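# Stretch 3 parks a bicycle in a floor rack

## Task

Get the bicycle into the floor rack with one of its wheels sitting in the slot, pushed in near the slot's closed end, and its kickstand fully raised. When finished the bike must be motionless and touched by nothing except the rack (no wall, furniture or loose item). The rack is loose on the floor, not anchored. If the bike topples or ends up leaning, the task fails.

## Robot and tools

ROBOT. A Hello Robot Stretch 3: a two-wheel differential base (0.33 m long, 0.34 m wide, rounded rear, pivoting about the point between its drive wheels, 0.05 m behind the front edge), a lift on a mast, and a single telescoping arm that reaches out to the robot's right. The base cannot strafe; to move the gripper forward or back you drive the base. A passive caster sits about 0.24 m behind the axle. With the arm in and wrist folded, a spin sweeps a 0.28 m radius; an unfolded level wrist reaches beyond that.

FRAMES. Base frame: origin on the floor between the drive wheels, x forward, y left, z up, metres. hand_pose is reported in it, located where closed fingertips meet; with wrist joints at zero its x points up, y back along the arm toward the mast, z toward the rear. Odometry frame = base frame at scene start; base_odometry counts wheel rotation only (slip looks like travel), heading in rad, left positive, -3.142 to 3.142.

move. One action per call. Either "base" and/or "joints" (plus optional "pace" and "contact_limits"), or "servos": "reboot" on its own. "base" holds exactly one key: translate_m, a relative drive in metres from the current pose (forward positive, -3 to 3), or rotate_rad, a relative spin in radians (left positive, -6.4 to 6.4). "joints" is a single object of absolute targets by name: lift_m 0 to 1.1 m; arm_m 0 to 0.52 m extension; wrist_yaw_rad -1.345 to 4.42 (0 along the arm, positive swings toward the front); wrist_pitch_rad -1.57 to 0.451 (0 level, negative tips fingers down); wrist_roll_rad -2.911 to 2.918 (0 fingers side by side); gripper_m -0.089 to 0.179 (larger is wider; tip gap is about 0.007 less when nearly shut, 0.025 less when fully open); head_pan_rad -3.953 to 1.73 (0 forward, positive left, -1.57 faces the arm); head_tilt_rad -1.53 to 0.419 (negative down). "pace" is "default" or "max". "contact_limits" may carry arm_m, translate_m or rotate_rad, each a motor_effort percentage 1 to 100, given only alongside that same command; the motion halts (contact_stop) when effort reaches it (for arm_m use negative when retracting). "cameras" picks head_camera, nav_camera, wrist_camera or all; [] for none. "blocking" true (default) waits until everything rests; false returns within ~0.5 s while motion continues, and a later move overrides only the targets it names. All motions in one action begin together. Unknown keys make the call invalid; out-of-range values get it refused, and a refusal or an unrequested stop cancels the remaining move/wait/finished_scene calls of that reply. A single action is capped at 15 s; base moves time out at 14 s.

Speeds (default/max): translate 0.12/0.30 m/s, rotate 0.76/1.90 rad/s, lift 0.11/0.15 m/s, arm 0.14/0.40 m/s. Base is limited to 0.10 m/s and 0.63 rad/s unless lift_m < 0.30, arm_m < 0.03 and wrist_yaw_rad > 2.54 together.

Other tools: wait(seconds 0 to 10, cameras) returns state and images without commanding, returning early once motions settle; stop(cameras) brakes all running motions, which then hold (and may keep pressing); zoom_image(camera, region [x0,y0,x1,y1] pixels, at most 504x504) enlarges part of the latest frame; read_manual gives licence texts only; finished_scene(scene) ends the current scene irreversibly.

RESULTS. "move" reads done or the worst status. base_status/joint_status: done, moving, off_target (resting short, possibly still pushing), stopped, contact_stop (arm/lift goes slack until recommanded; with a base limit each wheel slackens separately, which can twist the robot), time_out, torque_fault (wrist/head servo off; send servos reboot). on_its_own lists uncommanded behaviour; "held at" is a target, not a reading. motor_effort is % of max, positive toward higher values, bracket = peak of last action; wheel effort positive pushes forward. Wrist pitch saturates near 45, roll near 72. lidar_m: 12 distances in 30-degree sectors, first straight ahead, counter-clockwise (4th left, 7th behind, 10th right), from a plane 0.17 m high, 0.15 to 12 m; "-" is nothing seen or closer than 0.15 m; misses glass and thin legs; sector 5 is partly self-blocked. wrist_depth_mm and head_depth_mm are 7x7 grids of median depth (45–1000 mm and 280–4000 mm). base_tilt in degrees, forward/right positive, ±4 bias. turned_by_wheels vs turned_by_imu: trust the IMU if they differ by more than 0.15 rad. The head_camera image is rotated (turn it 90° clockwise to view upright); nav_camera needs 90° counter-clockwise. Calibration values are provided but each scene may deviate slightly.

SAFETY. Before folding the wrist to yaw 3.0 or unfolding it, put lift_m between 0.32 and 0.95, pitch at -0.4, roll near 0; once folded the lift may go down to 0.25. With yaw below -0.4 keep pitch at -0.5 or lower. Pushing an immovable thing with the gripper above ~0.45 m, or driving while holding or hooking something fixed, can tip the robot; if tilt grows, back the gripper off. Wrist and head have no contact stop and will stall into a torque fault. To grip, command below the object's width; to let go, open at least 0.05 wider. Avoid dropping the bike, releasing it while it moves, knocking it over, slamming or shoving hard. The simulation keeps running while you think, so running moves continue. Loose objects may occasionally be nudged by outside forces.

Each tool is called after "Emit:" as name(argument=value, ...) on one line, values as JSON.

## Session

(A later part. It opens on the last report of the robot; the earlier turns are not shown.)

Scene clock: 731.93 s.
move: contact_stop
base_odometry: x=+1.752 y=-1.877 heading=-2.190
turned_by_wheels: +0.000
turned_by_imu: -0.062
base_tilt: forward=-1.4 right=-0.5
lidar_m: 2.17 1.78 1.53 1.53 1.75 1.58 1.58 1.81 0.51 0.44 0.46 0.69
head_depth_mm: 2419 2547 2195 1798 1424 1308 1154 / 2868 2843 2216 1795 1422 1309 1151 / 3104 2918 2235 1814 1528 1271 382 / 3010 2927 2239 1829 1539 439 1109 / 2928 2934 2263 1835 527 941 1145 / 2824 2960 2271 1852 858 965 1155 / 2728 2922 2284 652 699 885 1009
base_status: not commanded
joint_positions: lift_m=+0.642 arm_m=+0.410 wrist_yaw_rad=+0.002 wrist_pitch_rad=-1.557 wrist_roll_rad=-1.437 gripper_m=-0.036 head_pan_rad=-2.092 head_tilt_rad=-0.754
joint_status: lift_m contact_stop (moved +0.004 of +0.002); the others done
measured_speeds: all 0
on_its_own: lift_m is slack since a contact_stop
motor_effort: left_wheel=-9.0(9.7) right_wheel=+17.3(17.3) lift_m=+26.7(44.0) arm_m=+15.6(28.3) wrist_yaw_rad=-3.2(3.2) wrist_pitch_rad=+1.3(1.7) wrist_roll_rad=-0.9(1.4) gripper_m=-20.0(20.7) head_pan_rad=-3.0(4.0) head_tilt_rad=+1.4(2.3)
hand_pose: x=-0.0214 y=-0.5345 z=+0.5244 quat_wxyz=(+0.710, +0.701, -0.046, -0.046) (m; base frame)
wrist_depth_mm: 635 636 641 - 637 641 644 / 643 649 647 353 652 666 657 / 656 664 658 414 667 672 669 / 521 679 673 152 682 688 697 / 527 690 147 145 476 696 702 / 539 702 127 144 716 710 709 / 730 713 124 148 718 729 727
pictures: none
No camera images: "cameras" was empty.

Emit:
move(joints={"lift_m": 0.642}, cameras=["head_camera", "wrist_camera", "nav_camera"])

Emit:
zoom_image(camera="head_camera", region=[520, 20, 740, 240])

Scene clock: 737.30 s.
move: done
base_odometry: x=+1.752 y=-1.877 heading=-2.189
turned_by_wheels: +0.000
turned_by_imu: +0.001
base_tilt: forward=-1.3 right=-0.5
lidar_m: 2.18 1.79 1.53 1.53 1.75 1.58 1.58 1.81 0.51 0.44 0.45 0.70
head_depth_mm: 2409 2556 2200 1795 1433 1311 1152 / 2863 2841 2214 1802 1416 1313 1156 / 3075 2878 2232 1803 1534 1269 383 / 3030 2914 2254 1830 1538 439 1107 / 2896 2937 2269 1825 526 917 1148 / 2805 2963 2280 1841 858 957 1155 / 2744 2885 2296 651 698 862 1008
base_status: not commanded
joint_positions: lift_m=+0.642 arm_m=+0.410 wrist_yaw_rad=+0.000 wrist_pitch_rad=-1.557 wrist_roll_rad=-1.437 gripper_m=-0.036 head_pan_rad=-2.092 head_tilt_rad=-0.754
joint_status: all done
measured_speeds: translate_m=+0.000 rotate_rad=+0.000 lift_m=-0.001 arm_m=+0.000 wrist_yaw_rad=+0.000 wrist_pitch_rad=+0.000 wrist_roll_rad=+0.000 head_pan_rad=+0.000 head_tilt_rad=+0.000
motor_effort: left_wheel=-3.9(4.5) right_wheel=+6.5(6.7) lift_m=+11.4(24.8) arm_m=-9.1(10.1) wrist_yaw_rad=-1.1(1.1) wrist_pitch_rad=+1.3(1.5) wrist_roll_rad=-1.2(1.3) gripper_m=-19.5(20.4) head_pan_rad=-3.0(3.5) head_tilt_rad=+1.6(2.3)
hand_pose: x=-0.0214 y=-0.5345 z=+0.5242 quat_wxyz=(+0.710, +0.701, -0.047, -0.047) (m; base frame)
wrist_depth_mm: 635 639 647 - 635 643 640 / 647 650 643 366 650 660 656 / 668 655 670 418 659 674 674 / 519 669 677 152 689 680 681 / 528 685 147 145 470 701 701 / 542 703 127 144 713 713 715 / 714 108 124 148 728 732 726
pictures: head_camera (sideways), nav_camera (sideways), wrist_camera
camera_calibration:
head_camera: T_world_to_cam=[[0.383087, 0.573732, -0.723931, 0.965964], [0.858744, -0.509931, 0.0502946, -0.0680869], [-0.340299, -0.640938, -0.688037, 0.858901], [0, 0, 0, 1]] pos_world=[-0.0192961, -0.0384221, 1.29367]
nav_camera: T_world_to_cam=[[-0.339104, -0.59854, 0.725781, -0.898748], [-0.88703, 0.460401, -0.0347591, 0.103216], [-0.313345, -0.655576, -0.687047, 0.852137], [0, 0, 0, 1]] pos_world=[0.0537991, -0.0268169, 1.24134]
wrist_camera: T_world_to_cam=[[-0.0898218, -0.995896, 0.0110987, -0.542947], [-0.987325, 0.0905017, 0.130383, 0.00618223], [-0.130852, 0.000753186, -0.991402, 0.679263], [0, 0, 0, 1]] pos_world=[0.0462184, -0.54179, 0.678642]

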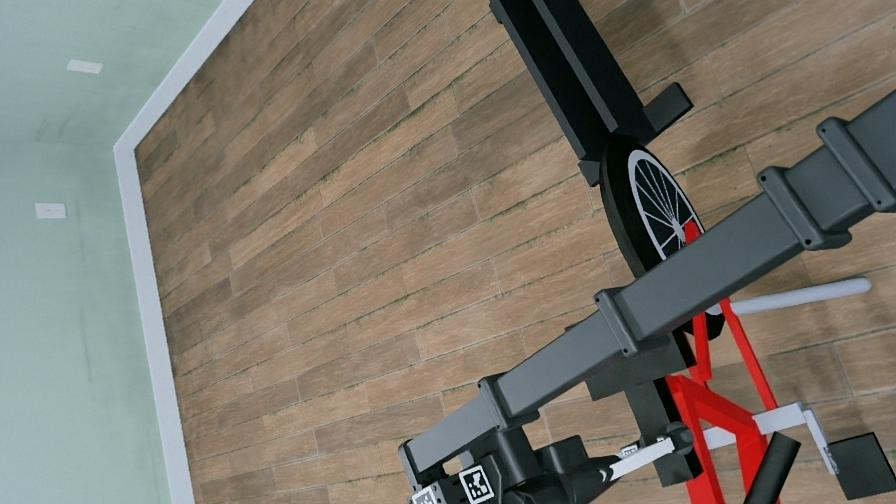

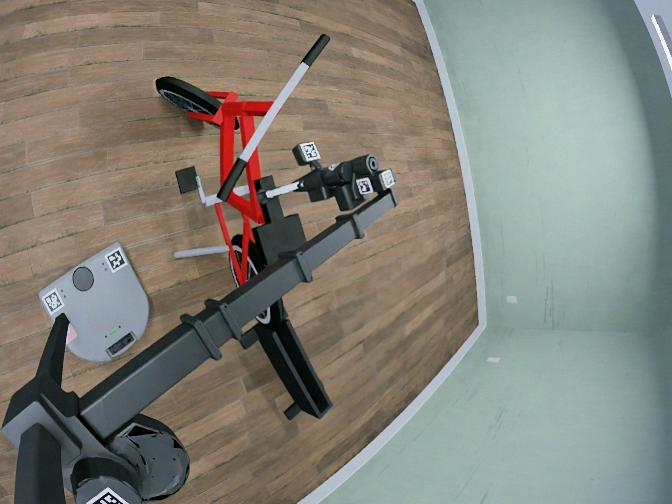

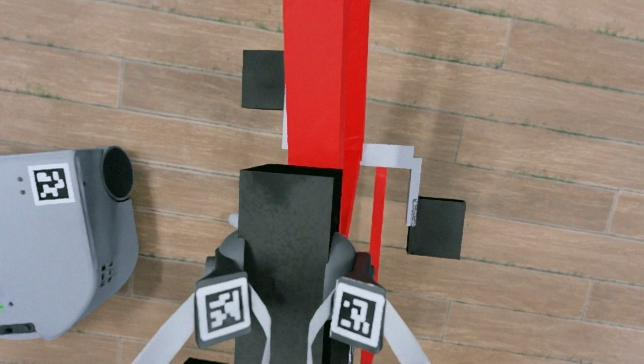

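Scaled by 2.291 from the camera's 896x504 image, which has a finer 1280x720 frame.

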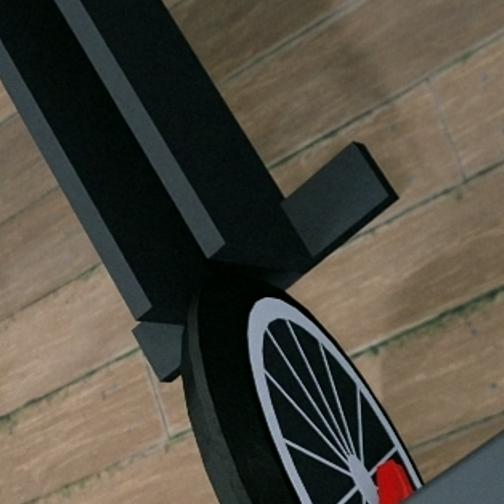

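Emit:
move(joints={"arm_m": 0.44}, cameras=["head_camera", "wrist_camera"])

Emit:
zoom_image(camera="head_camera", region=[520, 20, 740, 240])

Scene clock: 749.77 s.
move: done
base_odometry: x=+1.752 y=-1.877 heading=-2.189
turned_by_wheels: +0.000
turned_by_imu: -0.066
base_tilt: forward=-1.4 right=-0.5
lidar_m: 2.18 1.86 1.54 1.52 1.69 1.58 1.57 1.74 0.52 0.47 0.48 0.74
head_depth_mm: 2235 2395 2195 1802 1451 1309 1155 / 2603 2712 2222 1807 1421 1312 1155 / 3059 2925 2223 1816 1378 1295 383 / 3050 2921 2238 1826 1539 439 1110 / 2937 2954 2271 1835 526 1099 1149 / 2839 2959 2282 1830 846 1066 1172 / 2731 2908 2305 667 760 869 1118
base_status: not commanded
joint_positions: lift_m=+0.642 arm_m=+0.440 wrist_yaw_rad=+0.000 wrist_pitch_rad=-1.558 wrist_roll_rad=-1.437 gripper_m=-0.036 head_pan_rad=-2.092 head_tilt_rad=-0.754
joint_status: all done
measured_speeds: all 0
motor_effort: left_wheel=-1.7(4.6) right_wheel=+2.9(6.7) lift_m=+12.8(12.8) arm_m=+21.5(28.3) wrist_yaw_rad=-0.2(1.3) wrist_pitch_rad=+1.6(1.7) wrist_roll_rad=-0.9(1.4) gripper_m=-20.4(20.6) head_pan_rad=-3.7(3.7) head_tilt_rad=+1.6(2.0)
hand_pose: x=-0.0214 y=-0.5644 z=+0.5242 quat_wxyz=(+0.710, +0.701, -0.047, -0.047) (m; base frame)
wrist_depth_mm: 636 642 644 347 638 640 655 / 648 652 655 384 659 663 659 / 656 665 665 428 667 669 672 / 519 675 675 157 670 684 685 / 534 689 145 144 473 701 698 / 541 699 146 143 707 711 719 / 710 114 150 147 724 737 742
pictures: head_camera (sideways), wrist_camera
camera_calibration:
head_camera: T_world_to_cam=[[0.383087, 0.573732, -0.723931, 0.965964], [0.858744, -0.509931, 0.0502946, -0.0680869], [-0.340299, -0.640938, -0.688037, 0.858901], [0, 0, 0, 1]] pos_world=[-0.0192961, -0.0384221, 1.29367]
wrist_camera: T_world_to_cam=[[-0.0898042, -0.995903, 0.0105683, -0.572439], [-0.987326, 0.0904149, 0.130431, 0.00882189], [-0.130852, 0.00127892, -0.991401, 0.679509], [0, 0, 0, 1]] pos_world=[0.0462179, -0.571761, 0.678565]

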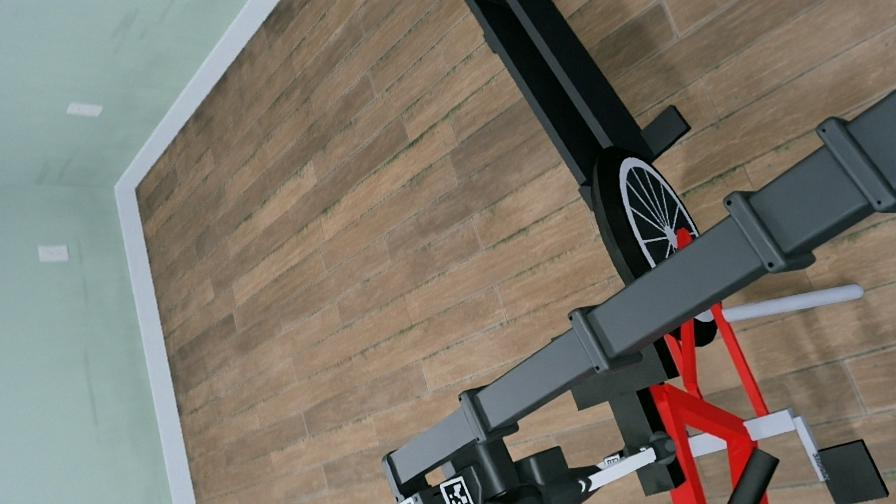

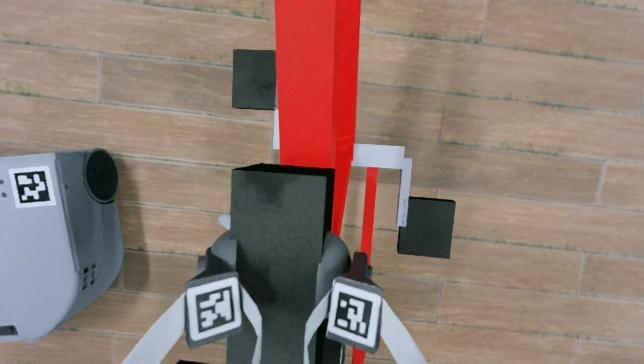

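Scaled by 2.291 from the camera's 896x504 image, which has a finer 1280x720 frame.

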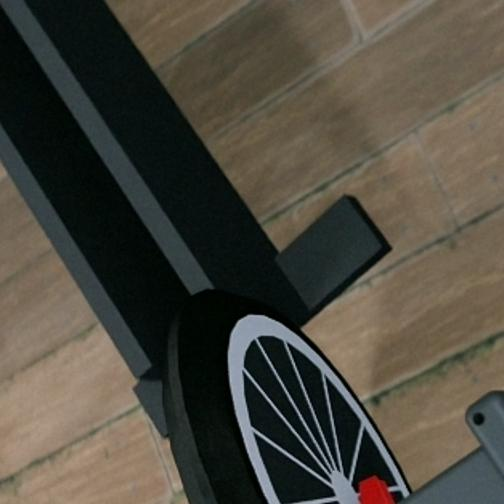

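Emit:
move(joints={"head_pan_rad": -1.3, "head_tilt_rad": -0.75}, cameras=["head_camera", "nav_camera"])

Emit:
zoom_image(camera="head_camera", region=[300, 0, 800, 504])

Scene clock: 757.00 s.
move: done
base_odometry: x=+1.752 y=-1.877 heading=-2.189
turned_by_wheels: +0.000
turned_by_imu: -0.029
base_tilt: forward=-1.4 right=-0.5
lidar_m: 2.19 1.91 1.54 1.53 1.66 1.58 1.56 1.70 0.53 0.47 0.49 2.21
head_depth_mm: 2756 2831 2201 665 854 980 1149 / 2865 2867 2212 724 868 1243 1138 / 2939 2892 2237 1800 1529 1246 1162 / 3064 2912 2237 1820 1060 1329 1166 / 3161 2978 2267 1783 1118 1325 1165 / 3286 2991 2277 1849 1548 1289 1176 / 3098 3001 2306 1863 1562 1316 1179
base_status: not commanded
joint_positions: lift_m=+0.642 arm_m=+0.440 wrist_yaw_rad=-0.001 wrist_pitch_rad=-1.557 wrist_roll_rad=-1.437 gripper_m=-0.036 head_pan_rad=-1.308 head_tilt_rad=-0.754
joint_status: all done
measured_speeds: all 0
motor_effort: left_wheel=-4.1(4.6) right_wheel=+4.0(4.1) lift_m=+20.5(21.3) arm_m=-7.2(7.2) wrist_yaw_rad=+1.4(1.9) wrist_pitch_rad=+1.3(1.6) wrist_roll_rad=-1.1(1.3) gripper_m=-19.7(20.4) head_pan_rad=+3.7(6.8) head_tilt_rad=+1.6(2.8)
hand_pose: x=-0.0214 y=-0.5645 z=+0.5242 quat_wxyz=(+0.710, +0.701, -0.047, -0.047) (m; base frame)
wrist_depth_mm: 646 638 643 - 642 642 644 / 652 653 658 360 653 654 655 / 656 655 664 422 662 669 668 / 524 675 682 146 682 680 685 / 528 688 146 145 469 698 700 / 541 700 128 143 713 711 726 / 717 714 128 147 722 727 730
pictures: head_camera (sideways), nav_camera (sideways)
camera_calibration:
head_camera: T_world_to_cam=[[-0.133817, 0.67677, -0.723931, 0.969117], [0.968159, 0.245232, 0.0502946, -0.0687543], [0.211569, -0.69415, -0.688037, 0.855534], [0, 0, 0, 1]] pos_world=[0.0152448, -0.0451397, 1.29367]
nav_camera: T_world_to_cam=[[0.182479, -0.663282, 0.725781, -0.90193], [-0.953218, -0.300279, -0.0347591, 0.10362], [0.240992, -0.685484, -0.687047, 0.848755], [0, 0, 0, 1]] pos_world=[0.0588123, 0.0146888, 1.24134]

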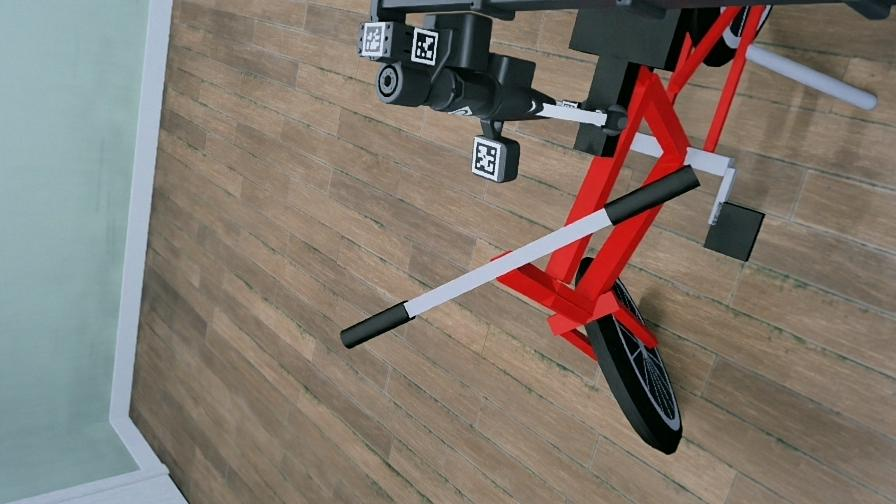

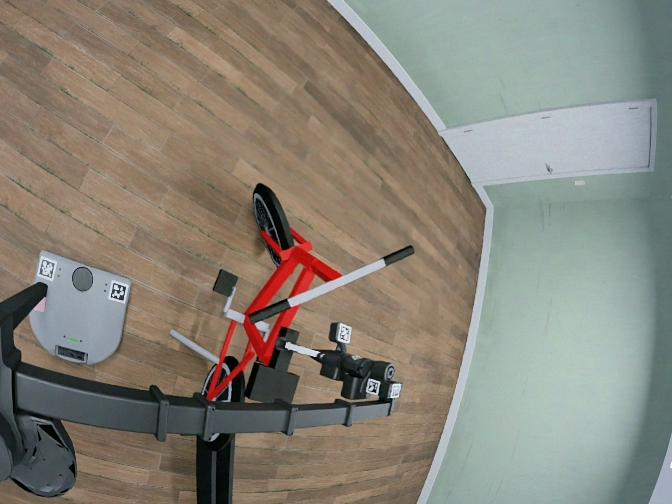

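Scaled by 1.000.

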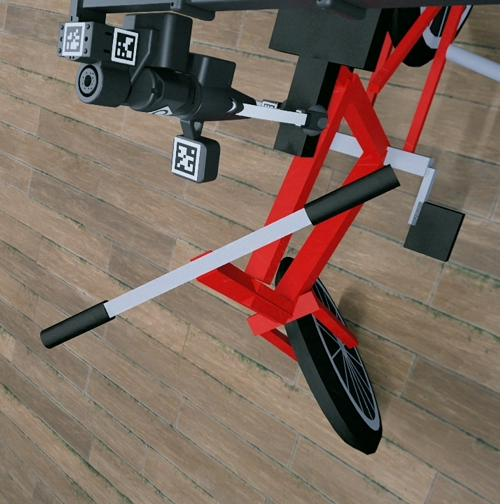

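Emit:
move(joints={"arm_m": 0.38, "wrist_pitch_rad": -1.44}, cameras=[])

Emit:
move(joints={"arm_m": 0.32, "wrist_pitch_rad": -1.33}, cameras=["head_camera", "wrist_camera"])

Scene clock: 775.67 s.
move: off_target
base_odometry: x=+1.752 y=-1.877 heading=-2.189
turned_by_wheels: +0.000
turned_by_imu: +0.000
base_tilt: forward=-1.3 right=-0.4
lidar_m: 2.19 1.91 1.55 1.53 1.67 1.58 1.56 0.72 0.52 0.47 0.49 2.21
head_depth_mm: 2746 2834 2180 626 827 809 1133 / 2857 2853 2215 1715 739 1106 1156 / 2953 2905 2217 1798 1459 1102 1160 / 3036 2902 2245 1822 1043 1273 1164 / 3153 2946 2255 1749 1116 1303 1171 / 3275 2992 2275 1836 1551 1287 1172 / 3080 2982 2296 1860 1553 1331 1178
base_status: not commanded
joint_positions: lift_m=+0.642 arm_m=+0.380 wrist_yaw_rad=-0.001 wrist_pitch_rad=-1.504 wrist_roll_rad=-1.437 gripper_m=-0.036 head_pan_rad=-1.308 head_tilt_rad=-0.754
joint_status: wrist_pitch_rad off_target (ended at -1.504, target -1.440); the others done
measured_speeds: all 0
motor_effort: left_wheel=-3.6(4.6) right_wheel=+3.7(4.1) lift_m=+29.4(30.1) arm_m=-11.1(16.1) wrist_yaw_rad=+0.7(2.2) wrist_pitch_rad=+11.9(20.0) wrist_roll_rad=-1.2(1.4) gripper_m=-19.4(20.7) head_pan_rad=+4.4(4.5) head_tilt_rad=+1.7(2.4)
hand_pose: x=-0.0214 y=-0.5180 z=+0.5234 quat_wxyz=(+0.728, +0.682, -0.049, -0.046) (m; base frame)
wrist_depth_mm: 611 626 626 321 654 655 671 / 632 639 644 358 672 679 679 / 641 644 661 409 677 689 691 / 496 652 666 150 688 693 708 / 509 656 153 151 469 717 730 / 516 681 125 144 720 729 748 / 690 690 126 155 736 755 771
pictures: none
No camera images: "cameras" was empty.

Scene clock: 777.27 s.
move: done
base_odometry: x=+1.752 y=-1.877 heading=-2.189
turned_by_wheels: +0.000
turned_by_imu: +0.000
base_tilt: forward=-1.3 right=-0.4
lidar_m: 2.19 1.91 1.54 1.53 1.67 1.58 1.56 0.72 0.52 0.47 0.49 2.21
head_depth_mm: 2731 2833 2193 1656 590 805 1136 / 2842 2885 2220 1805 669 1106 1155 / 2951 2876 2217 1805 907 1104 1165 / 3036 2915 2233 1827 1043 1276 1164 / 3119 2930 2257 1742 1109 1315 1170 / 3291 2969 2253 1845 1549 1287 1176 / 3088 2998 2293 1854 1554 1342 1178
base_status: not commanded
joint_positions: lift_m=+0.642 arm_m=+0.320 wrist_yaw_rad=-0.001 wrist_pitch_rad=-1.323 wrist_roll_rad=-1.437 gripper_m=-0.036 head_pan_rad=-1.308 head_tilt_rad=-0.754
joint_status: all done
measured_speeds: all 0
motor_effort: left_wheel=-0.9(4.1) right_wheel=+1.1(4.0) lift_m=+33.2(33.3) arm_m=-17.1(22.3) wrist_yaw_rad=+1.1(2.1) wrist_pitch_rad=-1.3(24.0) wrist_roll_rad=-1.0(1.5) gripper_m=-18.2(20.5) head_pan_rad=+3.7(4.6) head_tilt_rad=+2.0(2.3)
hand_pose: x=-0.0214 y=-0.5046 z=+0.5264 quat_wxyz=(+0.787, +0.613, -0.053, -0.042) (m; base frame)
wrist_depth_mm: 563 591 629 185 709 758 808 / 565 598 479 195 712 773 828 / 571 613 634 209 739 775 852 / 584 609 654 154 751 800 862 / 572 623 651 155 504 828 895 / 564 634 126 156 786 861 918 / 608 636 123 159 122 862 941
pictures: head_camera (sideways), wrist_camera
camera_calibration:
head_camera: T_world_to_cam=[[-0.133934, 0.676746, -0.723931, 0.969118], [0.968116, 0.2454, 0.0502946, -0.0687541], [0.211689, -0.694113, -0.688037, 0.855533], [0, 0, 0, 1]] pos_world=[0.0152526, -0.0451382, 1.29367]
wrist_camera: T_world_to_cam=[[-0.0909521, -0.965982, 0.242087, -0.619773], [-0.987197, 0.119443, 0.105716, 0.0307638], [-0.131036, -0.229372, -0.964478, 0.551091], [0, 0, 0, 1]] pos_world=[0.0462128, -0.47596, 0.678302]

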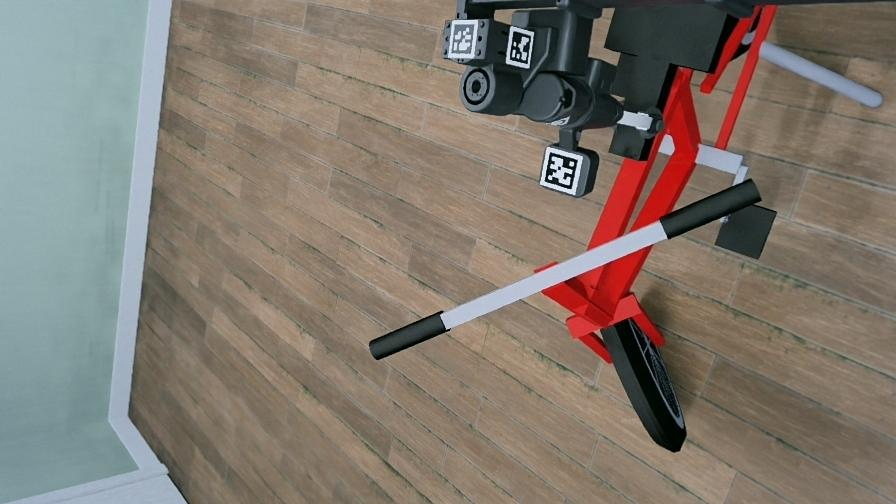

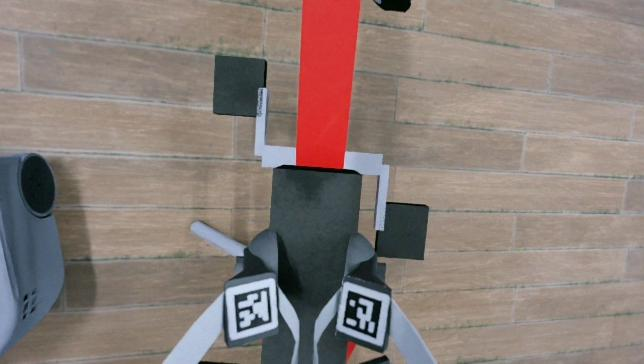

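Emit:
move(joints={"gripper_m": 0.179}, cameras=[])

Emit:
move(joints={"lift_m": 0.8, "head_pan_rad": -1.0, "head_tilt_rad": -0.7}, pace="max", cameras=["head_camera", "wrist_camera"])

Scene clock: 793.63 s.
move: done
base_odometry: x=+1.752 y=-1.877 heading=-2.189
turned_by_wheels: +0.000
turned_by_imu: +0.000
base_tilt: forward=-1.3 right=-0.5
lidar_m: 2.18 1.91 1.54 1.53 1.67 1.58 1.56 0.72 0.52 0.47 0.49 2.21
head_depth_mm: 2757 2852 2196 1662 590 806 1132 / 2853 2867 2213 1801 666 992 1157 / 2952 2908 2237 1821 907 1100 1156 / 3033 2908 2239 1818 1045 1275 1167 / 3170 2949 2267 1754 1111 1307 1171 / 3281 2965 2275 1834 1549 1288 1171 / 3106 2987 2305 1855 1558 1338 1181
base_status: not commanded
joint_positions: lift_m=+0.642 arm_m=+0.320 wrist_yaw_rad=-0.001 wrist_pitch_rad=-1.325 wrist_roll_rad=-1.437 gripper_m=+0.179 head_pan_rad=-1.308 head_tilt_rad=-0.754
joint_status: all done
measured_speeds: all 0
motor_effort: left_wheel=-1.6(1.9) right_wheel=+0.7(1.4) lift_m=+16.8(40.1) arm_m=-1.9(16.5) wrist_yaw_rad=+0.9(2.2) wrist_pitch_rad=-0.9(1.5) wrist_roll_rad=-1.2(1.4) gripper_m=+0.0(83.5) head_pan_rad=+3.8(5.1) head_tilt_rad=+1.5(2.3)
hand_pose: x=-0.0214 y=-0.5039 z=+0.5263 quat_wxyz=(+0.786, +0.614, -0.053, -0.042) (m; base frame)
wrist_depth_mm: 560 593 622 185 727 761 826 / 567 596 482 196 717 764 834 / 577 604 635 210 739 789 859 / 583 618 654 155 751 808 884 / 501 625 658 156 500 810 900 / 117 640 668 158 779 136 911 / 116 645 675 160 799 119 114
pictures: none
No camera images: "cameras" was empty.

Scene clock: 795.47 s.
move: done
base_odometry: x=+1.752 y=-1.877 heading=-2.189
turned_by_wheels: +0.000
turned_by_imu: +0.000
base_tilt: forward=-1.4 right=-0.5
lidar_m: 2.19 1.91 1.54 1.53 1.67 1.57 1.56 0.72 0.52 0.47 0.49 2.21
head_depth_mm: 2929 3081 2360 1891 1527 1051 1128 / 3145 3199 2384 1916 1542 1017 1115 / 3306 3267 2407 1861 1577 1299 1185 / 3043 3163 2425 1911 1587 1310 1181 / 2721 2929 2428 1937 1602 1337 1190 / 2478 2720 2435 1944 1606 1374 1192 / 2242 2464 2475 1962 1611 1381 1201
base_status: not commanded
joint_positions: lift_m=+0.800 arm_m=+0.320 wrist_yaw_rad=-0.001 wrist_pitch_rad=-1.326 wrist_roll_rad=-1.437 gripper_m=+0.179 head_pan_rad=-1.008 head_tilt_rad=-0.705
joint_status: all done
measured_speeds: all 0
motor_effort: left_wheel=-1.0(1.7) right_wheel=+0.8(1.0) lift_m=+35.6(41.1) arm_m=+8.1(8.1) wrist_yaw_rad=-0.4(2.3) wrist_pitch_rad=-0.8(0.9) wrist_roll_rad=-1.0(1.4) gripper_m=+0.4(1.1) head_pan_rad=+3.6(5.9) head_tilt_rad=+2.4(2.8)
hand_pose: x=-0.0214 y=-0.5037 z=+0.6843 quat_wxyz=(+0.786, +0.615, -0.053, -0.042) (m; base frame)
wrist_depth_mm: 687 188 756 558 857 933 - / - 742 763 831 896 948 - / - 746 772 837 908 976 - / 590 755 795 647 918 - - / 588 759 803 878 936 - - / 117 783 319 350 952 136 - / 116 787 321 319 977 119 114
pictures: head_camera (sideways), wrist_camera
camera_calibration:
head_camera: T_world_to_cam=[[-0.308618, 0.57643, -0.756626, 1.0128], [0.851097, 0.522532, 0.0509359, -0.0688783], [0.424722, -0.628242, -0.651861, 0.807179], [0, 0, 0, 1]] pos_world=[0.0283623, -0.0407112, 1.29598]
wrist_camera: T_world_to_cam=[[-0.0909409, -0.966881, 0.238476, -0.655034], [-0.987198, 0.119036, 0.10616, 0.0134518], [-0.131031, -0.225769, -0.965329, 0.705963], [0, 0, 0, 1]] pos_world=[0.0462133, -0.475556, 0.836269]

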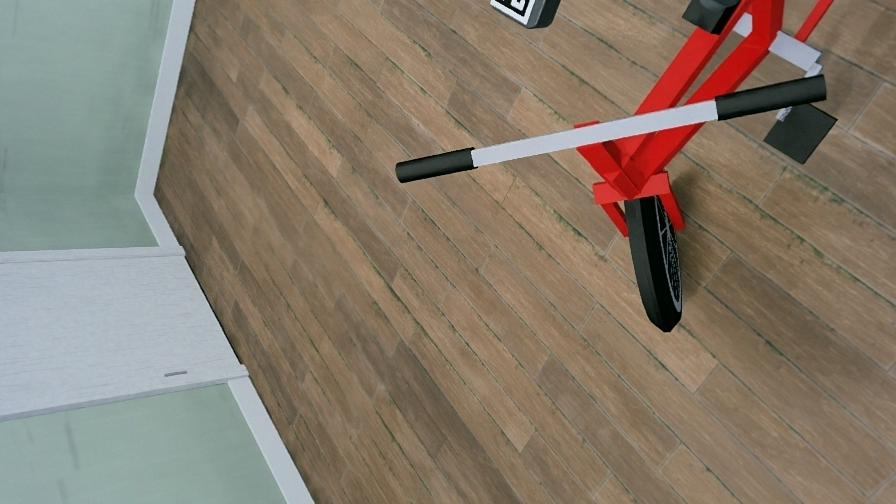

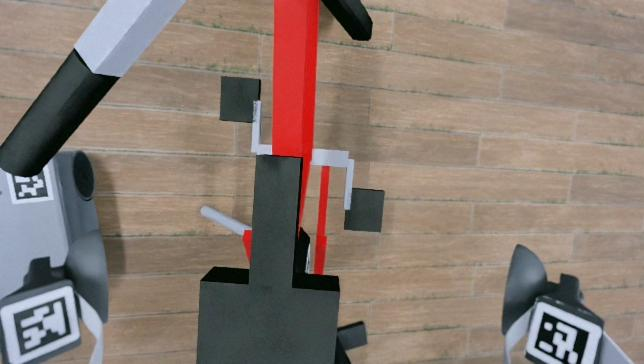

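Emit:
move(joints={"gripper_m": 0.0, "wrist_pitch_rad": -1.55, "arm_m": 0.215}, cameras=[])

Emit:
move(joints={"lift_m": 0.71}, cameras=["head_camera", "wrist_camera"])

Scene clock: 808.10 s.
move: done
base_odometry: x=+1.752 y=-1.877 heading=-2.189
turned_by_wheels: +0.000
turned_by_imu: +0.000
base_tilt: forward=-1.3 right=-0.4
lidar_m: 2.18 1.91 1.54 1.53 1.67 1.58 1.56 0.72 0.52 0.47 0.49 2.20
head_depth_mm: 2931 3049 2389 1895 1576 850 1129 / 3117 3202 2407 1897 1537 1016 1121 / 3311 3206 2402 1855 1576 1297 1179 / 3077 3138 2418 1916 1594 1304 1188 / 2727 2945 2462 1927 1599 1340 1187 / 2476 2697 2461 1953 1611 1368 1195 / 2264 2453 2487 1963 1617 1380 1201
base_status: not commanded
joint_positions: lift_m=+0.800 arm_m=+0.215 wrist_yaw_rad=-0.001 wrist_pitch_rad=-1.542 wrist_roll_rad=-1.437 gripper_m=+0.000 head_pan_rad=-1.008 head_tilt_rad=-0.705
joint_status: all done
measured_speeds: all 0
motor_effort: left_wheel=-1.2(1.9) right_wheel=+0.8(1.1) lift_m=+33.9(36.4) arm_m=-14.4(22.9) wrist_yaw_rad=+0.7(2.1) wrist_pitch_rad=-1.4(2.8) wrist_roll_rad=-1.0(1.4) gripper_m=-1.6(82.2) head_pan_rad=+3.7(4.8) head_tilt_rad=+2.6(3.0)
hand_pose: x=-0.0214 y=-0.3434 z=+0.6819 quat_wxyz=(+0.715, +0.695, -0.048, -0.047) (m; base frame)
wrist_depth_mm: 777 773 786 791 213 791 803 / 782 786 795 793 648 827 825 / 792 800 808 813 820 833 825 / 810 668 705 835 837 844 865 / 672 692 686 847 693 866 875 / 847 697 125 130 336 320 902 / 860 853 121 127 336 326 913
pictures: none
No camera images: "cameras" was empty.

Scene clock: 809.77 s.
move: done
base_odometry: x=+1.752 y=-1.877 heading=-2.189
turned_by_wheels: +0.000
turned_by_imu: +0.000
base_tilt: forward=-1.4 right=-0.5
lidar_m: 2.19 1.91 1.55 1.53 1.67 1.58 1.56 0.72 0.52 0.47 0.49 2.21
head_depth_mm: 2933 3091 2367 1881 1568 557 1109 / 3142 3198 2389 1891 1537 878 1116 / 3311 3259 2420 1860 1580 1303 1183 / 3037 3137 2429 1927 1589 1309 1189 / 2688 2930 2423 1928 1605 1341 1192 / 2476 2687 2454 1941 1613 1372 1196 / 2258 2461 2486 1967 1619 1374 1203
base_status: not commanded
joint_positions: lift_m=+0.710 arm_m=+0.215 wrist_yaw_rad=-0.001 wrist_pitch_rad=-1.542 wrist_roll_rad=-1.437 gripper_m=+0.000 head_pan_rad=-1.008 head_tilt_rad=-0.705
joint_status: all done
measured_speeds: all 0
motor_effort: left_wheel=-1.0(1.6) right_wheel=+0.6(1.0) lift_m=+17.1(30.0) arm_m=-13.6(14.5) wrist_yaw_rad=+1.0(1.8) wrist_pitch_rad=-1.4(1.8) wrist_roll_rad=-0.8(1.3) gripper_m=-1.3(1.8) head_pan_rad=+4.2(4.6) head_tilt_rad=+1.6(2.6)
hand_pose: x=-0.0214 y=-0.3433 z=+0.5919 quat_wxyz=(+0.715, +0.696, -0.048, -0.047) (m; base frame)
wrist_depth_mm: 688 692 699 705 137 406 724 / 706 711 707 - 563 445 731 / 717 723 723 743 733 300 750 / 576 577 709 745 760 241 759 / 589 592 600 761 763 231 774 / 604 606 125 130 601 239 788 / 778 785 121 126 249 242 229
pictures: head_camera (sideways), wrist_camera
camera_calibration:
head_camera: T_world_to_cam=[[-0.308619, 0.576234, -0.756775, 1.01299], [0.851006, 0.52268, 0.0509386, -0.0688813], [0.424904, -0.6283, -0.651687, 0.806952], [0, 0, 0, 1]] pos_world=[0.0283696, -0.0407087, 1.296]
wrist_camera: T_world_to_cam=[[-0.0911368, -0.995496, 0.0261215, -0.362136], [-0.987203, 0.0937623, 0.128995, -0.0179697], [-0.130864, -0.014031, -0.991301, 0.741052], [0, 0, 0, 1]] pos_world=[0.0462331, -0.348422, 0.746383]

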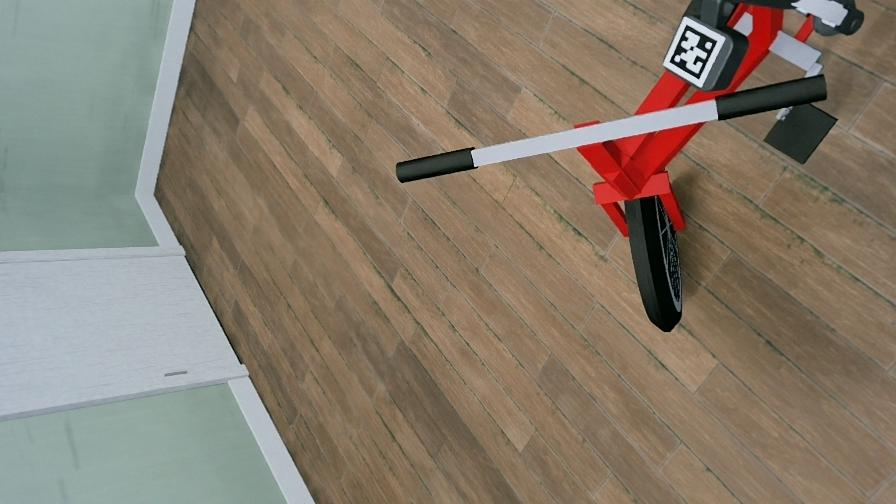

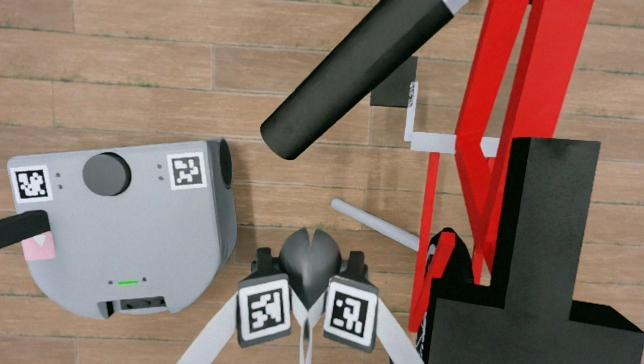

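Emit:
move(joints={"arm_m": 0.243, "lift_m": 0.69}, cameras=[])

Emit:
move(base={"translate_m": 0.15}, cameras=["head_camera", "wrist_camera"])

Scene clock: 814.17 s.
move: done
base_odometry: x=+1.752 y=-1.877 heading=-2.189
turned_by_wheels: +0.000
turned_by_imu: +0.000
base_tilt: forward=-1.3 right=-0.4
lidar_m: 2.19 1.92 1.54 1.53 1.68 1.58 1.56 0.72 0.52 0.47 0.50 2.20
head_depth_mm: 2952 3065 2369 1893 1574 799 1111 / 3116 3237 2386 1895 1541 887 1116 / 3288 3234 2426 1849 1579 1304 1177 / 3055 3096 2435 1922 1594 1304 1189 / 2723 2961 2449 1939 1595 1336 1184 / 2478 2692 2461 1951 1608 1377 1195 / 2268 2470 2480 1965 1625 1372 1201
base_status: not commanded
joint_positions: lift_m=+0.690 arm_m=+0.243 wrist_yaw_rad=-0.001 wrist_pitch_rad=-1.542 wrist_roll_rad=-1.437 gripper_m=+0.000 head_pan_rad=-1.008 head_tilt_rad=-0.705
joint_status: all done
measured_speeds: all 0
motor_effort: left_wheel=-1.3(1.6) right_wheel=+0.9(1.1) lift_m=+18.6(23.0) arm_m=+16.2(25.2) wrist_yaw_rad=+0.1(2.3) wrist_pitch_rad=-1.4(1.6) wrist_roll_rad=-1.1(1.3) gripper_m=-1.2(1.8) head_pan_rad=+4.2(4.6) head_tilt_rad=+1.9(2.7)
hand_pose: x=-0.0214 y=-0.3712 z=+0.5719 quat_wxyz=(+0.715, +0.696, -0.048, -0.047) (m; base frame)
wrist_depth_mm: 675 672 678 118 686 385 700 / 680 686 137 538 546 416 712 / 699 703 144 712 716 259 733 / 553 567 714 738 736 206 734 / 570 568 690 735 740 209 752 / 583 578 125 129 461 212 770 / 764 764 122 126 223 217 233
pictures: none
No camera images: "cameras" was empty.

Scene clock: 816.80 s.
move: done
base_odometry: x=+1.665 y=-1.999 heading=-2.189
turned_by_wheels: +0.000
turned_by_imu: +0.000
base_tilt: forward=-1.3 right=-0.5
lidar_m: 2.04 1.88 1.52 1.51 1.65 1.72 1.71 0.73 0.53 0.47 0.63 2.06
head_depth_mm: 2979 3098 2367 1880 1564 661 639 / 3133 3241 2415 1888 1588 1060 1176 / 3217 3243 2402 1905 1585 1273 1178 / 2841 3016 2424 1928 1594 1336 1188 / 2538 2807 2464 1935 1606 1375 1187 / 2316 2522 2450 1951 1613 1374 1193 / 2118 2282 2395 1968 1621 1386 1201
base_status: done
joint_positions: lift_m=+0.690 arm_m=+0.243 wrist_yaw_rad=+0.003 wrist_pitch_rad=-1.552 wrist_roll_rad=-1.440 gripper_m=+0.000 head_pan_rad=-1.008 head_tilt_rad=-0.704
joint_status: not commanded
measured_speeds: all 0
motor_effort: left_wheel=-2.0(8.2) right_wheel=+8.3(10.0) lift_m=+23.2(23.5) arm_m=+12.8(16.0) wrist_yaw_rad=-1.8(3.1) wrist_pitch_rad=+0.6(1.7) wrist_roll_rad=+0.0(1.4) gripper_m=-0.9(1.9) head_pan_rad=+3.7(4.8) head_tilt_rad=+2.3(2.5)
hand_pose: x=-0.0214 y=-0.3687 z=+0.5721 quat_wxyz=(+0.712, +0.699, -0.045, -0.045) (m; base frame)
wrist_depth_mm: 684 678 676 686 690 327 218 / 695 697 704 699 703 334 175 / 696 694 703 711 718 371 164 / 554 564 718 727 569 398 91 / 572 132 115 107 97 - 84 / 585 584 120 124 769 431 766 / 763 771 122 126 543 278 794
pictures: head_camera (sideways), wrist_camera
camera_calibration:
head_camera: T_world_to_cam=[[-0.308461, 0.575807, -0.757164, 1.0135], [0.850914, 0.522829, 0.0509457, -0.06889], [0.425202, -0.628567, -0.651235, 0.806362], [0, 0, 0, 1]] pos_world=[0.0283774, -0.0407085, 1.29602]
wrist_camera: T_world_to_cam=[[-0.0850016, -0.996258, 0.0156597, -0.380983], [-0.987748, 0.0863191, 0.130011, -0.0164402], [-0.130876, -0.00441676, -0.991389, 0.724633], [0, 0, 0, 1]] pos_world=[0.0462141, -0.374938, 0.726497]

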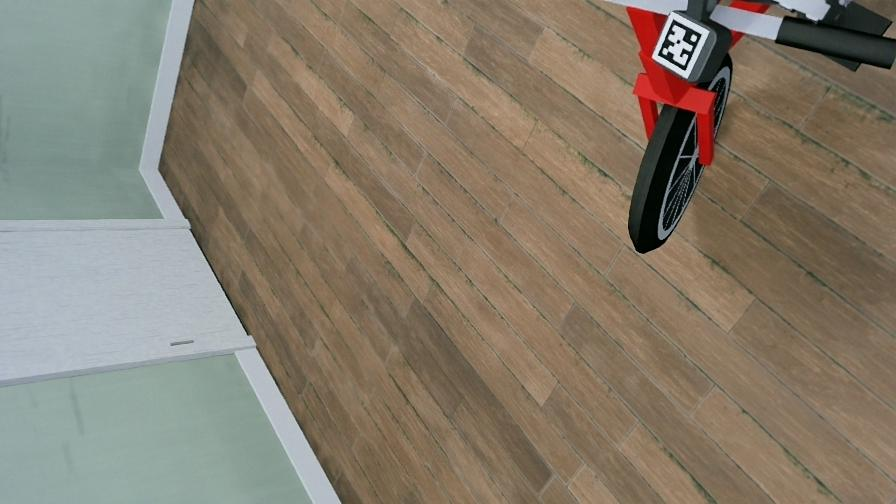

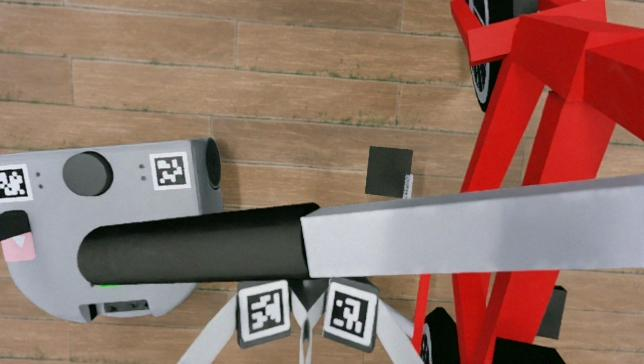

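Emit:
move(base={"translate_m": 0.045}, cameras=[])

Emit:
move(base={"translate_m": -0.1}, cameras=["head_camera", "wrist_camera"])

Scene clock: 822.43 s.
move: done
base_odometry: x=+1.639 y=-2.036 heading=-2.190
turned_by_wheels: +0.000
turned_by_imu: +0.000
base_tilt: forward=-1.4 right=-0.5
lidar_m: 1.99 1.87 1.52 1.50 1.65 1.77 1.75 0.70 0.53 0.48 0.64 2.02
head_depth_mm: 2960 3076 2366 1881 1566 772 645 / 3153 3213 2383 1909 1584 1147 1175 / 3150 3234 2407 1906 1589 1298 1177 / 2754 2984 2409 1926 1601 1365 1190 / 2480 2731 2444 1937 1599 1370 1193 / 2277 2494 2456 1946 1617 1372 1196 / 2070 2226 2324 1958 1613 1378 1199
base_status: done
joint_positions: lift_m=+0.690 arm_m=+0.243 wrist_yaw_rad=+0.004 wrist_pitch_rad=-1.551 wrist_roll_rad=-1.442 gripper_m=+0.000 head_pan_rad=-1.008 head_tilt_rad=-0.704
joint_status: not commanded
measured_speeds: all 0
motor_effort: left_wheel=-2.4(4.4) right_wheel=+11.7(13.6) lift_m=+31.3(31.6) arm_m=+9.5(11.7) wrist_yaw_rad=-4.6(5.2) wrist_pitch_rad=+0.1(1.0) wrist_roll_rad=+0.4(0.6) gripper_m=-0.8(1.8) head_pan_rad=+3.8(4.6) head_tilt_rad=+2.2(2.3)
hand_pose: x=-0.0215 y=-0.3691 z=+0.5720 quat_wxyz=(+0.713, +0.699, -0.044, -0.044) (m; base frame)
wrist_depth_mm: 668 679 683 692 685 370 693 / 687 689 696 695 698 330 318 / 712 701 702 724 712 342 193 / 557 564 727 735 719 405 171 / 115 115 110 742 745 482 219 / 590 110 100 96 92 95 238 / 763 767 119 127 90 86 80
pictures: none
No camera images: "cameras" was empty.

Scene clock: 824.57 s.
move: done
base_odometry: x=+1.697 y=-1.954 heading=-2.190
turned_by_wheels: +0.000
turned_by_imu: +0.000
base_tilt: forward=-1.3 right=-0.4
lidar_m: 2.09 1.89 1.53 1.51 1.66 1.67 1.66 0.72 0.56 0.47 0.64 2.11
head_depth_mm: 2931 3092 2373 1885 1497 703 655 / 3112 3236 2409 1897 1578 1270 1159 / 3252 3252 2403 1915 1581 1275 1182 / 2910 3113 2433 1929 1595 1279 1187 / 2610 2891 2465 1933 1605 1367 1188 / 2363 2579 2468 1952 1605 1373 1196 / 2168 2350 2435 1959 1617 1377 1198
base_status: done
joint_positions: lift_m=+0.690 arm_m=+0.243 wrist_yaw_rad=+0.003 wrist_pitch_rad=-1.544 wrist_roll_rad=-1.442 gripper_m=+0.000 head_pan_rad=-1.008 head_tilt_rad=-0.704
joint_status: not commanded
measured_speeds: all 0
motor_effort: left_wheel=-0.4(7.6) right_wheel=-3.4(10.0) lift_m=+34.9(35.4) arm_m=+8.5(9.9) wrist_yaw_rad=-1.2(4.7) wrist_pitch_rad=-1.3(1.3) wrist_roll_rad=+0.4(0.7) gripper_m=-1.9(1.9) head_pan_rad=+3.3(4.5) head_tilt_rad=+1.2(2.3)
hand_pose: x=-0.0214 y=-0.3708 z=+0.5719 quat_wxyz=(+0.715, +0.696, -0.045, -0.044) (m; base frame)
wrist_depth_mm: 677 677 681 690 694 333 82 / 682 688 703 700 704 90 84 / 704 700 710 700 101 92 728 / 553 565 616 116 504 451 746 / 567 570 137 149 751 458 760 / 583 587 125 129 609 240 778 / 762 766 122 127 387 218 808
pictures: head_camera (sideways), wrist_camera
camera_calibration:
head_camera: T_world_to_cam=[[-0.308404, 0.575708, -0.757263, 1.01363], [0.850906, 0.522841, 0.0509475, -0.0688923], [0.425259, -0.628648, -0.65112, 0.806211], [0, 0, 0, 1]] pos_world=[0.0283781, -0.0407091, 1.29603]
wrist_camera: T_world_to_cam=[[-0.0831011, -0.996251, 0.0240456, -0.387886], [-0.98791, 0.0855261, 0.129302, -0.0161232], [-0.130874, -0.0130097, -0.991314, 0.721242], [0, 0, 0, 1]] pos_world=[0.0462295, -0.37567, 0.726389]

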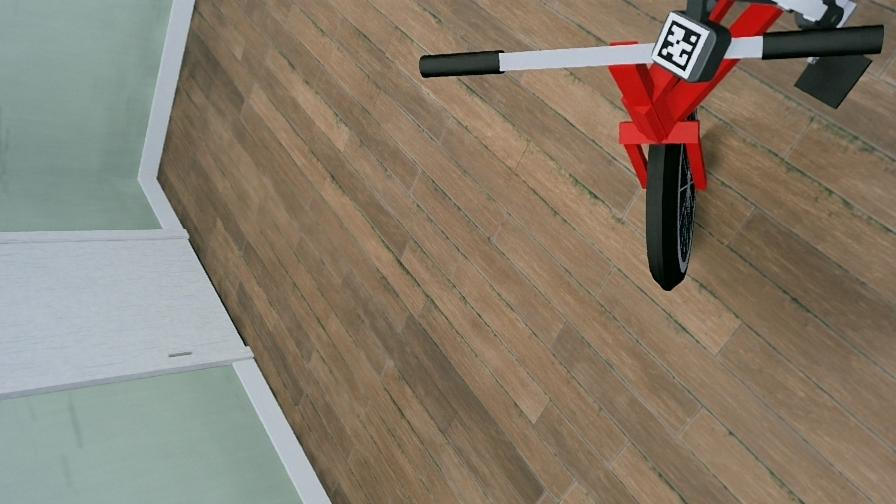

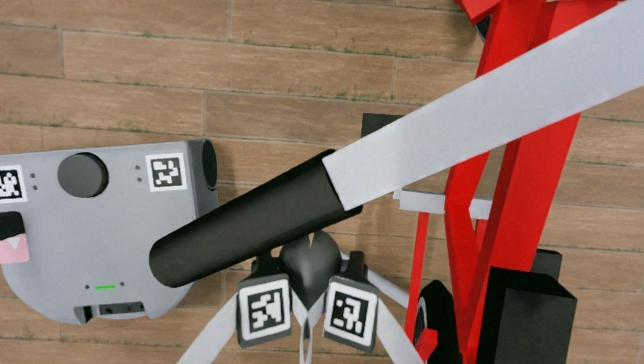

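Emit:
move(base={"translate_m": -0.095}, cameras=["head_camera", "wrist_camera"])

Scene clock: 829.17 s.
move: done
base_odometry: x=+1.752 y=-1.877 heading=-2.190
turned_by_wheels: +0.000
turned_by_imu: +0.000
base_tilt: forward=-1.3 right=-0.4
lidar_m: 2.19 1.91 1.54 1.53 1.67 1.57 1.56 1.71 0.52 0.47 0.49 2.20
head_depth_mm: 2937 3089 2355 1888 1575 834 1112 / 3116 3215 2380 1854 1541 1027 1131 / 3325 3251 2420 1855 1585 1299 1162 / 3047 3131 2442 1917 1600 1304 1180 / 2706 2944 2456 1940 1606 1331 1192 / 2477 2696 2466 1944 1617 1368 1193 / 2265 2454 2494 1962 1627 1386 1201
base_status: done
joint_positions: lift_m=+0.690 arm_m=+0.243 wrist_yaw_rad=+0.003 wrist_pitch_rad=-1.544 wrist_roll_rad=-1.442 gripper_m=+0.000 head_pan_rad=-1.008 head_tilt_rad=-0.704
joint_status: not commanded
measured_speeds: all 0
motor_effort: left_wheel=-0.9(5.4) right_wheel=-3.7(8.0) lift_m=+35.4(36.7) arm_m=+3.9(5.7) wrist_yaw_rad=-3.5(3.5) wrist_pitch_rad=-1.2(1.4) wrist_roll_rad=+0.6(0.7) gripper_m=-1.1(1.9) head_pan_rad=+4.3(4.6) head_tilt_rad=+1.6(2.5)
hand_pose: x=-0.0214 y=-0.3708 z=+0.5719 quat_wxyz=(+0.715, +0.696, -0.045, -0.044) (m; base frame)
wrist_depth_mm: 664 136 137 691 694 384 698 / 685 698 691 695 549 417 717 / 696 701 713 726 717 252 729 / 556 559 716 731 732 205 730 / 565 568 683 736 750 208 756 / 580 586 125 129 397 212 767 / 762 770 122 127 224 216 226
pictures: head_camera (sideways), wrist_camera
camera_calibration:
head_camera: T_world_to_cam=[[-0.308404, 0.575708, -0.757263, 1.01363], [0.850906, 0.522841, 0.0509475, -0.0688923], [0.425259, -0.628647, -0.65112, 0.806212], [0, 0, 0, 1]] pos_world=[0.0283781, -0.0407091, 1.29603]
wrist_camera: T_world_to_cam=[[-0.0831552, -0.996246, 0.0240454, -0.387886], [-0.987905, 0.0855798, 0.129302, -0.0161035], [-0.130874, -0.0130025, -0.991314, 0.721254], [0, 0, 0, 1]] pos_world=[0.0462301, -0.375674, 0.726398]

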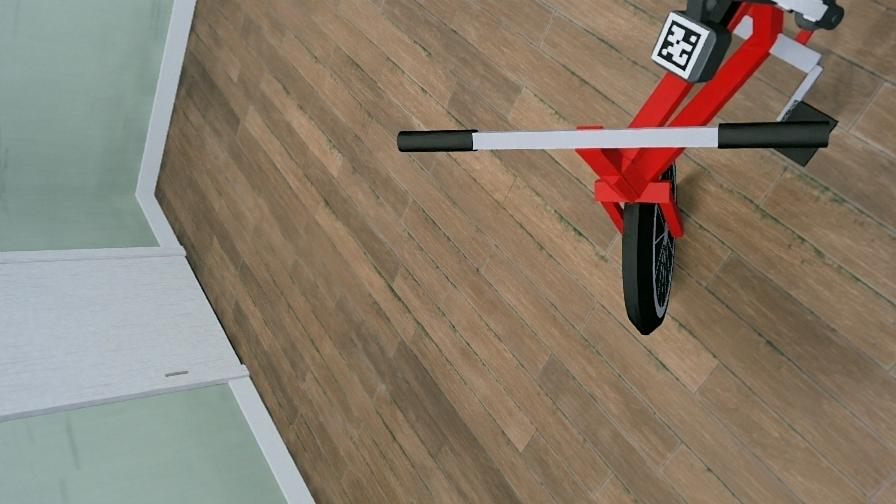

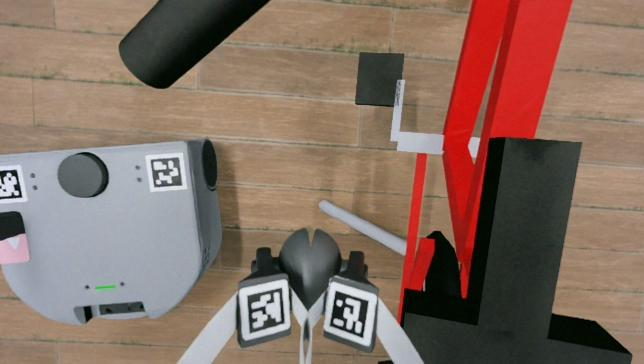

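Emit:
move(joints={"lift_m": 0.8, "gripper_m": 0.179, "arm_m": 0.25}, pace="max", cameras=[])

Emit:
move(base={"rotate_rad": 0.19}, joints={"head_pan_rad": -1.7, "head_tilt_rad": -0.8}, cameras=[])

Emit:
move(base={"translate_m": -0.84}, joints={"arm_m": 0.34, "wrist_pitch_rad": -1.57}, cameras=["head_camera", "wrist_camera"])

Scene clock: 876.93 s.
move: done
base_odometry: x=+1.752 y=-1.877 heading=-2.190
turned_by_wheels: +0.000
turned_by_imu: +0.000
base_tilt: forward=-1.3 right=-0.4
lidar_m: 2.18 1.91 1.54 1.53 1.67 1.58 1.56 1.71 0.52 0.47 0.49 2.21
head_depth_mm: 2918 3083 2387 1888 1534 1037 1038 / 3144 3201 2379 1851 1544 1026 1136 / 3304 3275 2411 1861 1587 1298 1160 / 3052 3133 2434 1916 1592 1308 1186 / 2714 2954 2441 1943 1605 1336 1187 / 2465 2678 2474 1956 1612 1378 1194 / 2266 2450 2488 1965 1613 1384 1200
base_status: not commanded
joint_positions: lift_m=+0.800 arm_m=+0.250 wrist_yaw_rad=+0.003 wrist_pitch_rad=-1.544 wrist_roll_rad=-1.442 gripper_m=+0.179 head_pan_rad=-1.008 head_tilt_rad=-0.704
joint_status: all done
measured_speeds: all 0
motor_effort: left_wheel=-0.9(1.6) right_wheel=-3.7(4.1) lift_m=+34.3(39.2) arm_m=+13.8(20.2) wrist_yaw_rad=-1.9(3.6) wrist_pitch_rad=-0.9(1.4) wrist_roll_rad=+0.4(0.8) gripper_m=+0.3(82.4) head_pan_rad=+4.0(4.7) head_tilt_rad=+1.6(2.8)
hand_pose: x=-0.0214 y=-0.3778 z=+0.6819 quat_wxyz=(+0.715, +0.696, -0.045, -0.044) (m; base frame)
wrist_depth_mm: 770 774 784 786 798 799 809 / 794 796 793 799 801 815 822 / 796 803 804 810 821 829 835 / 670 676 826 825 855 844 840 / 673 678 843 850 437 853 873 / 117 712 880 877 331 139 883 / 116 882 883 900 336 119 113
pictures: none
No camera images: "cameras" was empty.

Scene clock: 878.20 s.
move: done
base_odometry: x=+1.752 y=-1.877 heading=-2.000
turned_by_wheels: +0.190
turned_by_imu: +0.187
base_tilt: forward=-1.3 right=-0.5
lidar_m: 2.19 1.71 1.53 1.54 1.74 1.56 1.57 0.63 0.52 0.47 0.68 2.19
head_depth_mm: 2788 2625 2092 1728 306 - - / 2836 2671 2106 364 320 1122 1147 / 2866 2674 455 455 1216 1269 1151 / 2932 2697 438 456 532 1125 1150 / 2961 2731 2146 532 901 1264 1155 / 3010 2747 2148 1724 1017 1313 1160 / 3057 2797 2165 1777 1523 1273 1165
base_status: done
joint_positions: lift_m=+0.800 arm_m=+0.250 wrist_yaw_rad=+0.003 wrist_pitch_rad=-1.544 wrist_roll_rad=-1.442 gripper_m=+0.179 head_pan_rad=-1.692 head_tilt_rad=-0.790
joint_status: all done
measured_speeds: all 0
motor_effort: left_wheel=-3.1(7.4) right_wheel=+3.6(7.7) lift_m=+32.7(34.2) arm_m=+11.9(14.3) wrist_yaw_rad=-2.5(3.8) wrist_pitch_rad=-1.0(1.3) wrist_roll_rad=+0.4(0.8) gripper_m=+0.2(1.1) head_pan_rad=-3.4(6.2) head_tilt_rad=-4.5(5.8)
hand_pose: x=-0.0214 y=-0.3778 z=+0.6819 quat_wxyz=(+0.715, +0.696, -0.045, -0.044) (m; base frame)
wrist_depth_mm: 765 777 777 784 793 332 164 / 786 789 808 804 809 183 829 / 801 802 816 669 543 840 822 / 670 670 835 835 846 847 848 / 672 685 845 839 676 860 879 / 117 710 857 880 445 136 888 / 116 870 887 885 354 119 114
pictures: none
No camera images: "cameras" was empty.

Scene clock: 887.73 s.
move: done
base_odometry: x=+2.102 y=-1.113 heading=-2.000
turned_by_wheels: +0.000
turned_by_imu: -0.001
base_tilt: forward=-1.3 right=-0.4
lidar_m: 2.98 2.01 1.80 1.39 0.86 0.77 0.78 0.94 1.77 2.95 0.48 0.61
head_depth_mm: 2565 2636 2086 1733 306 - - / 2601 2675 2110 352 325 1150 1129 / 2616 2671 460 1669 1496 1250 1145 / 2653 2700 513 1627 1494 1238 1134 / 2725 2735 513 586 1503 1223 1136 / 2739 2751 2159 1696 1507 1290 1124 / 2818 2779 2174 1788 1513 1319 1131
base_status: done
joint_positions: lift_m=+0.800 arm_m=+0.340 wrist_yaw_rad=+0.002 wrist_pitch_rad=-1.547 wrist_roll_rad=-1.442 gripper_m=+0.179 head_pan_rad=-1.692 head_tilt_rad=-0.790
joint_status: all done
joint sent to its limit — wrist_pitch_rad, lower limit.
measured_speeds: all 0
motor_effort: left_wheel=-2.6(9.5) right_wheel=-0.3(4.6) lift_m=+25.7(33.6) arm_m=+15.2(22.3) wrist_yaw_rad=-1.3(3.2) wrist_pitch_rad=-1.4(2.9) wrist_roll_rad=+0.3(0.7) gripper_m=+0.3(1.4) head_pan_rad=-3.5(4.5) head_tilt_rad=-4.5(5.2)
hand_pose: x=-0.0214 y=-0.4670 z=+0.6820 quat_wxyz=(+0.714, +0.698, -0.045, -0.045) (m; base frame)
wrist_depth_mm: 772 784 780 785 808 792 801 / 799 793 802 801 798 816 809 / 791 806 803 813 820 836 832 / 663 676 837 827 839 858 858 / 678 689 846 850 864 850 879 / 117 872 866 874 882 136 885 / 116 874 874 890 893 119 114
pictures: head_camera (sideways), wrist_camera
camera_calibration:
head_camera: T_world_to_cam=[[0.132334, 0.703284, -0.698483, 0.93433], [0.989354, -0.136763, 0.0497398, -0.0681589], [-0.0605451, -0.69763, -0.713896, 0.890826], [0, 0, 0, 1]] pos_world=[-0.00227529, -0.0449546, 1.29196]
wrist_camera: T_world_to_cam=[[-0.084253, -0.996228, 0.0207596, -0.484094], [-0.98781, 0.0862415, 0.129592, -0.0219759], [-0.130894, -0.00958798, -0.99135, 0.83073], [0, 0, 0, 1]] pos_world=[0.0462431, -0.472408, 0.836441]

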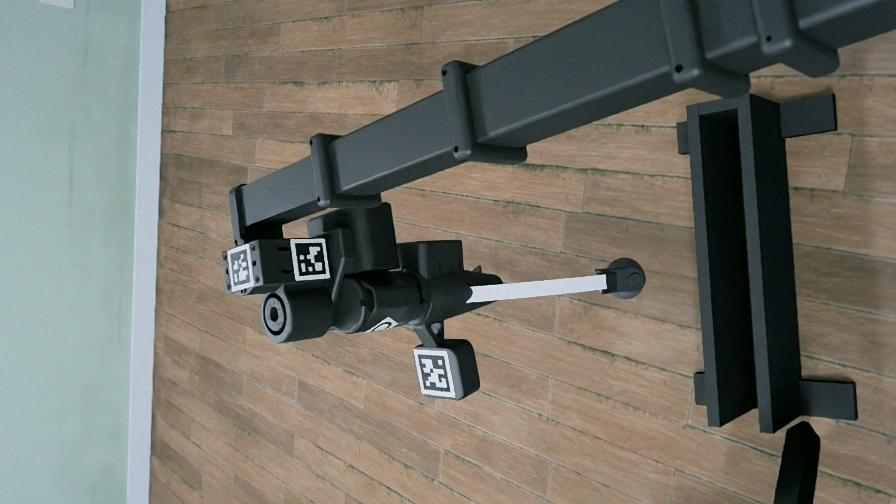

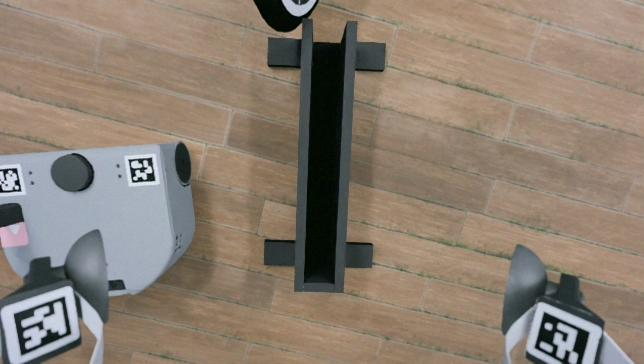

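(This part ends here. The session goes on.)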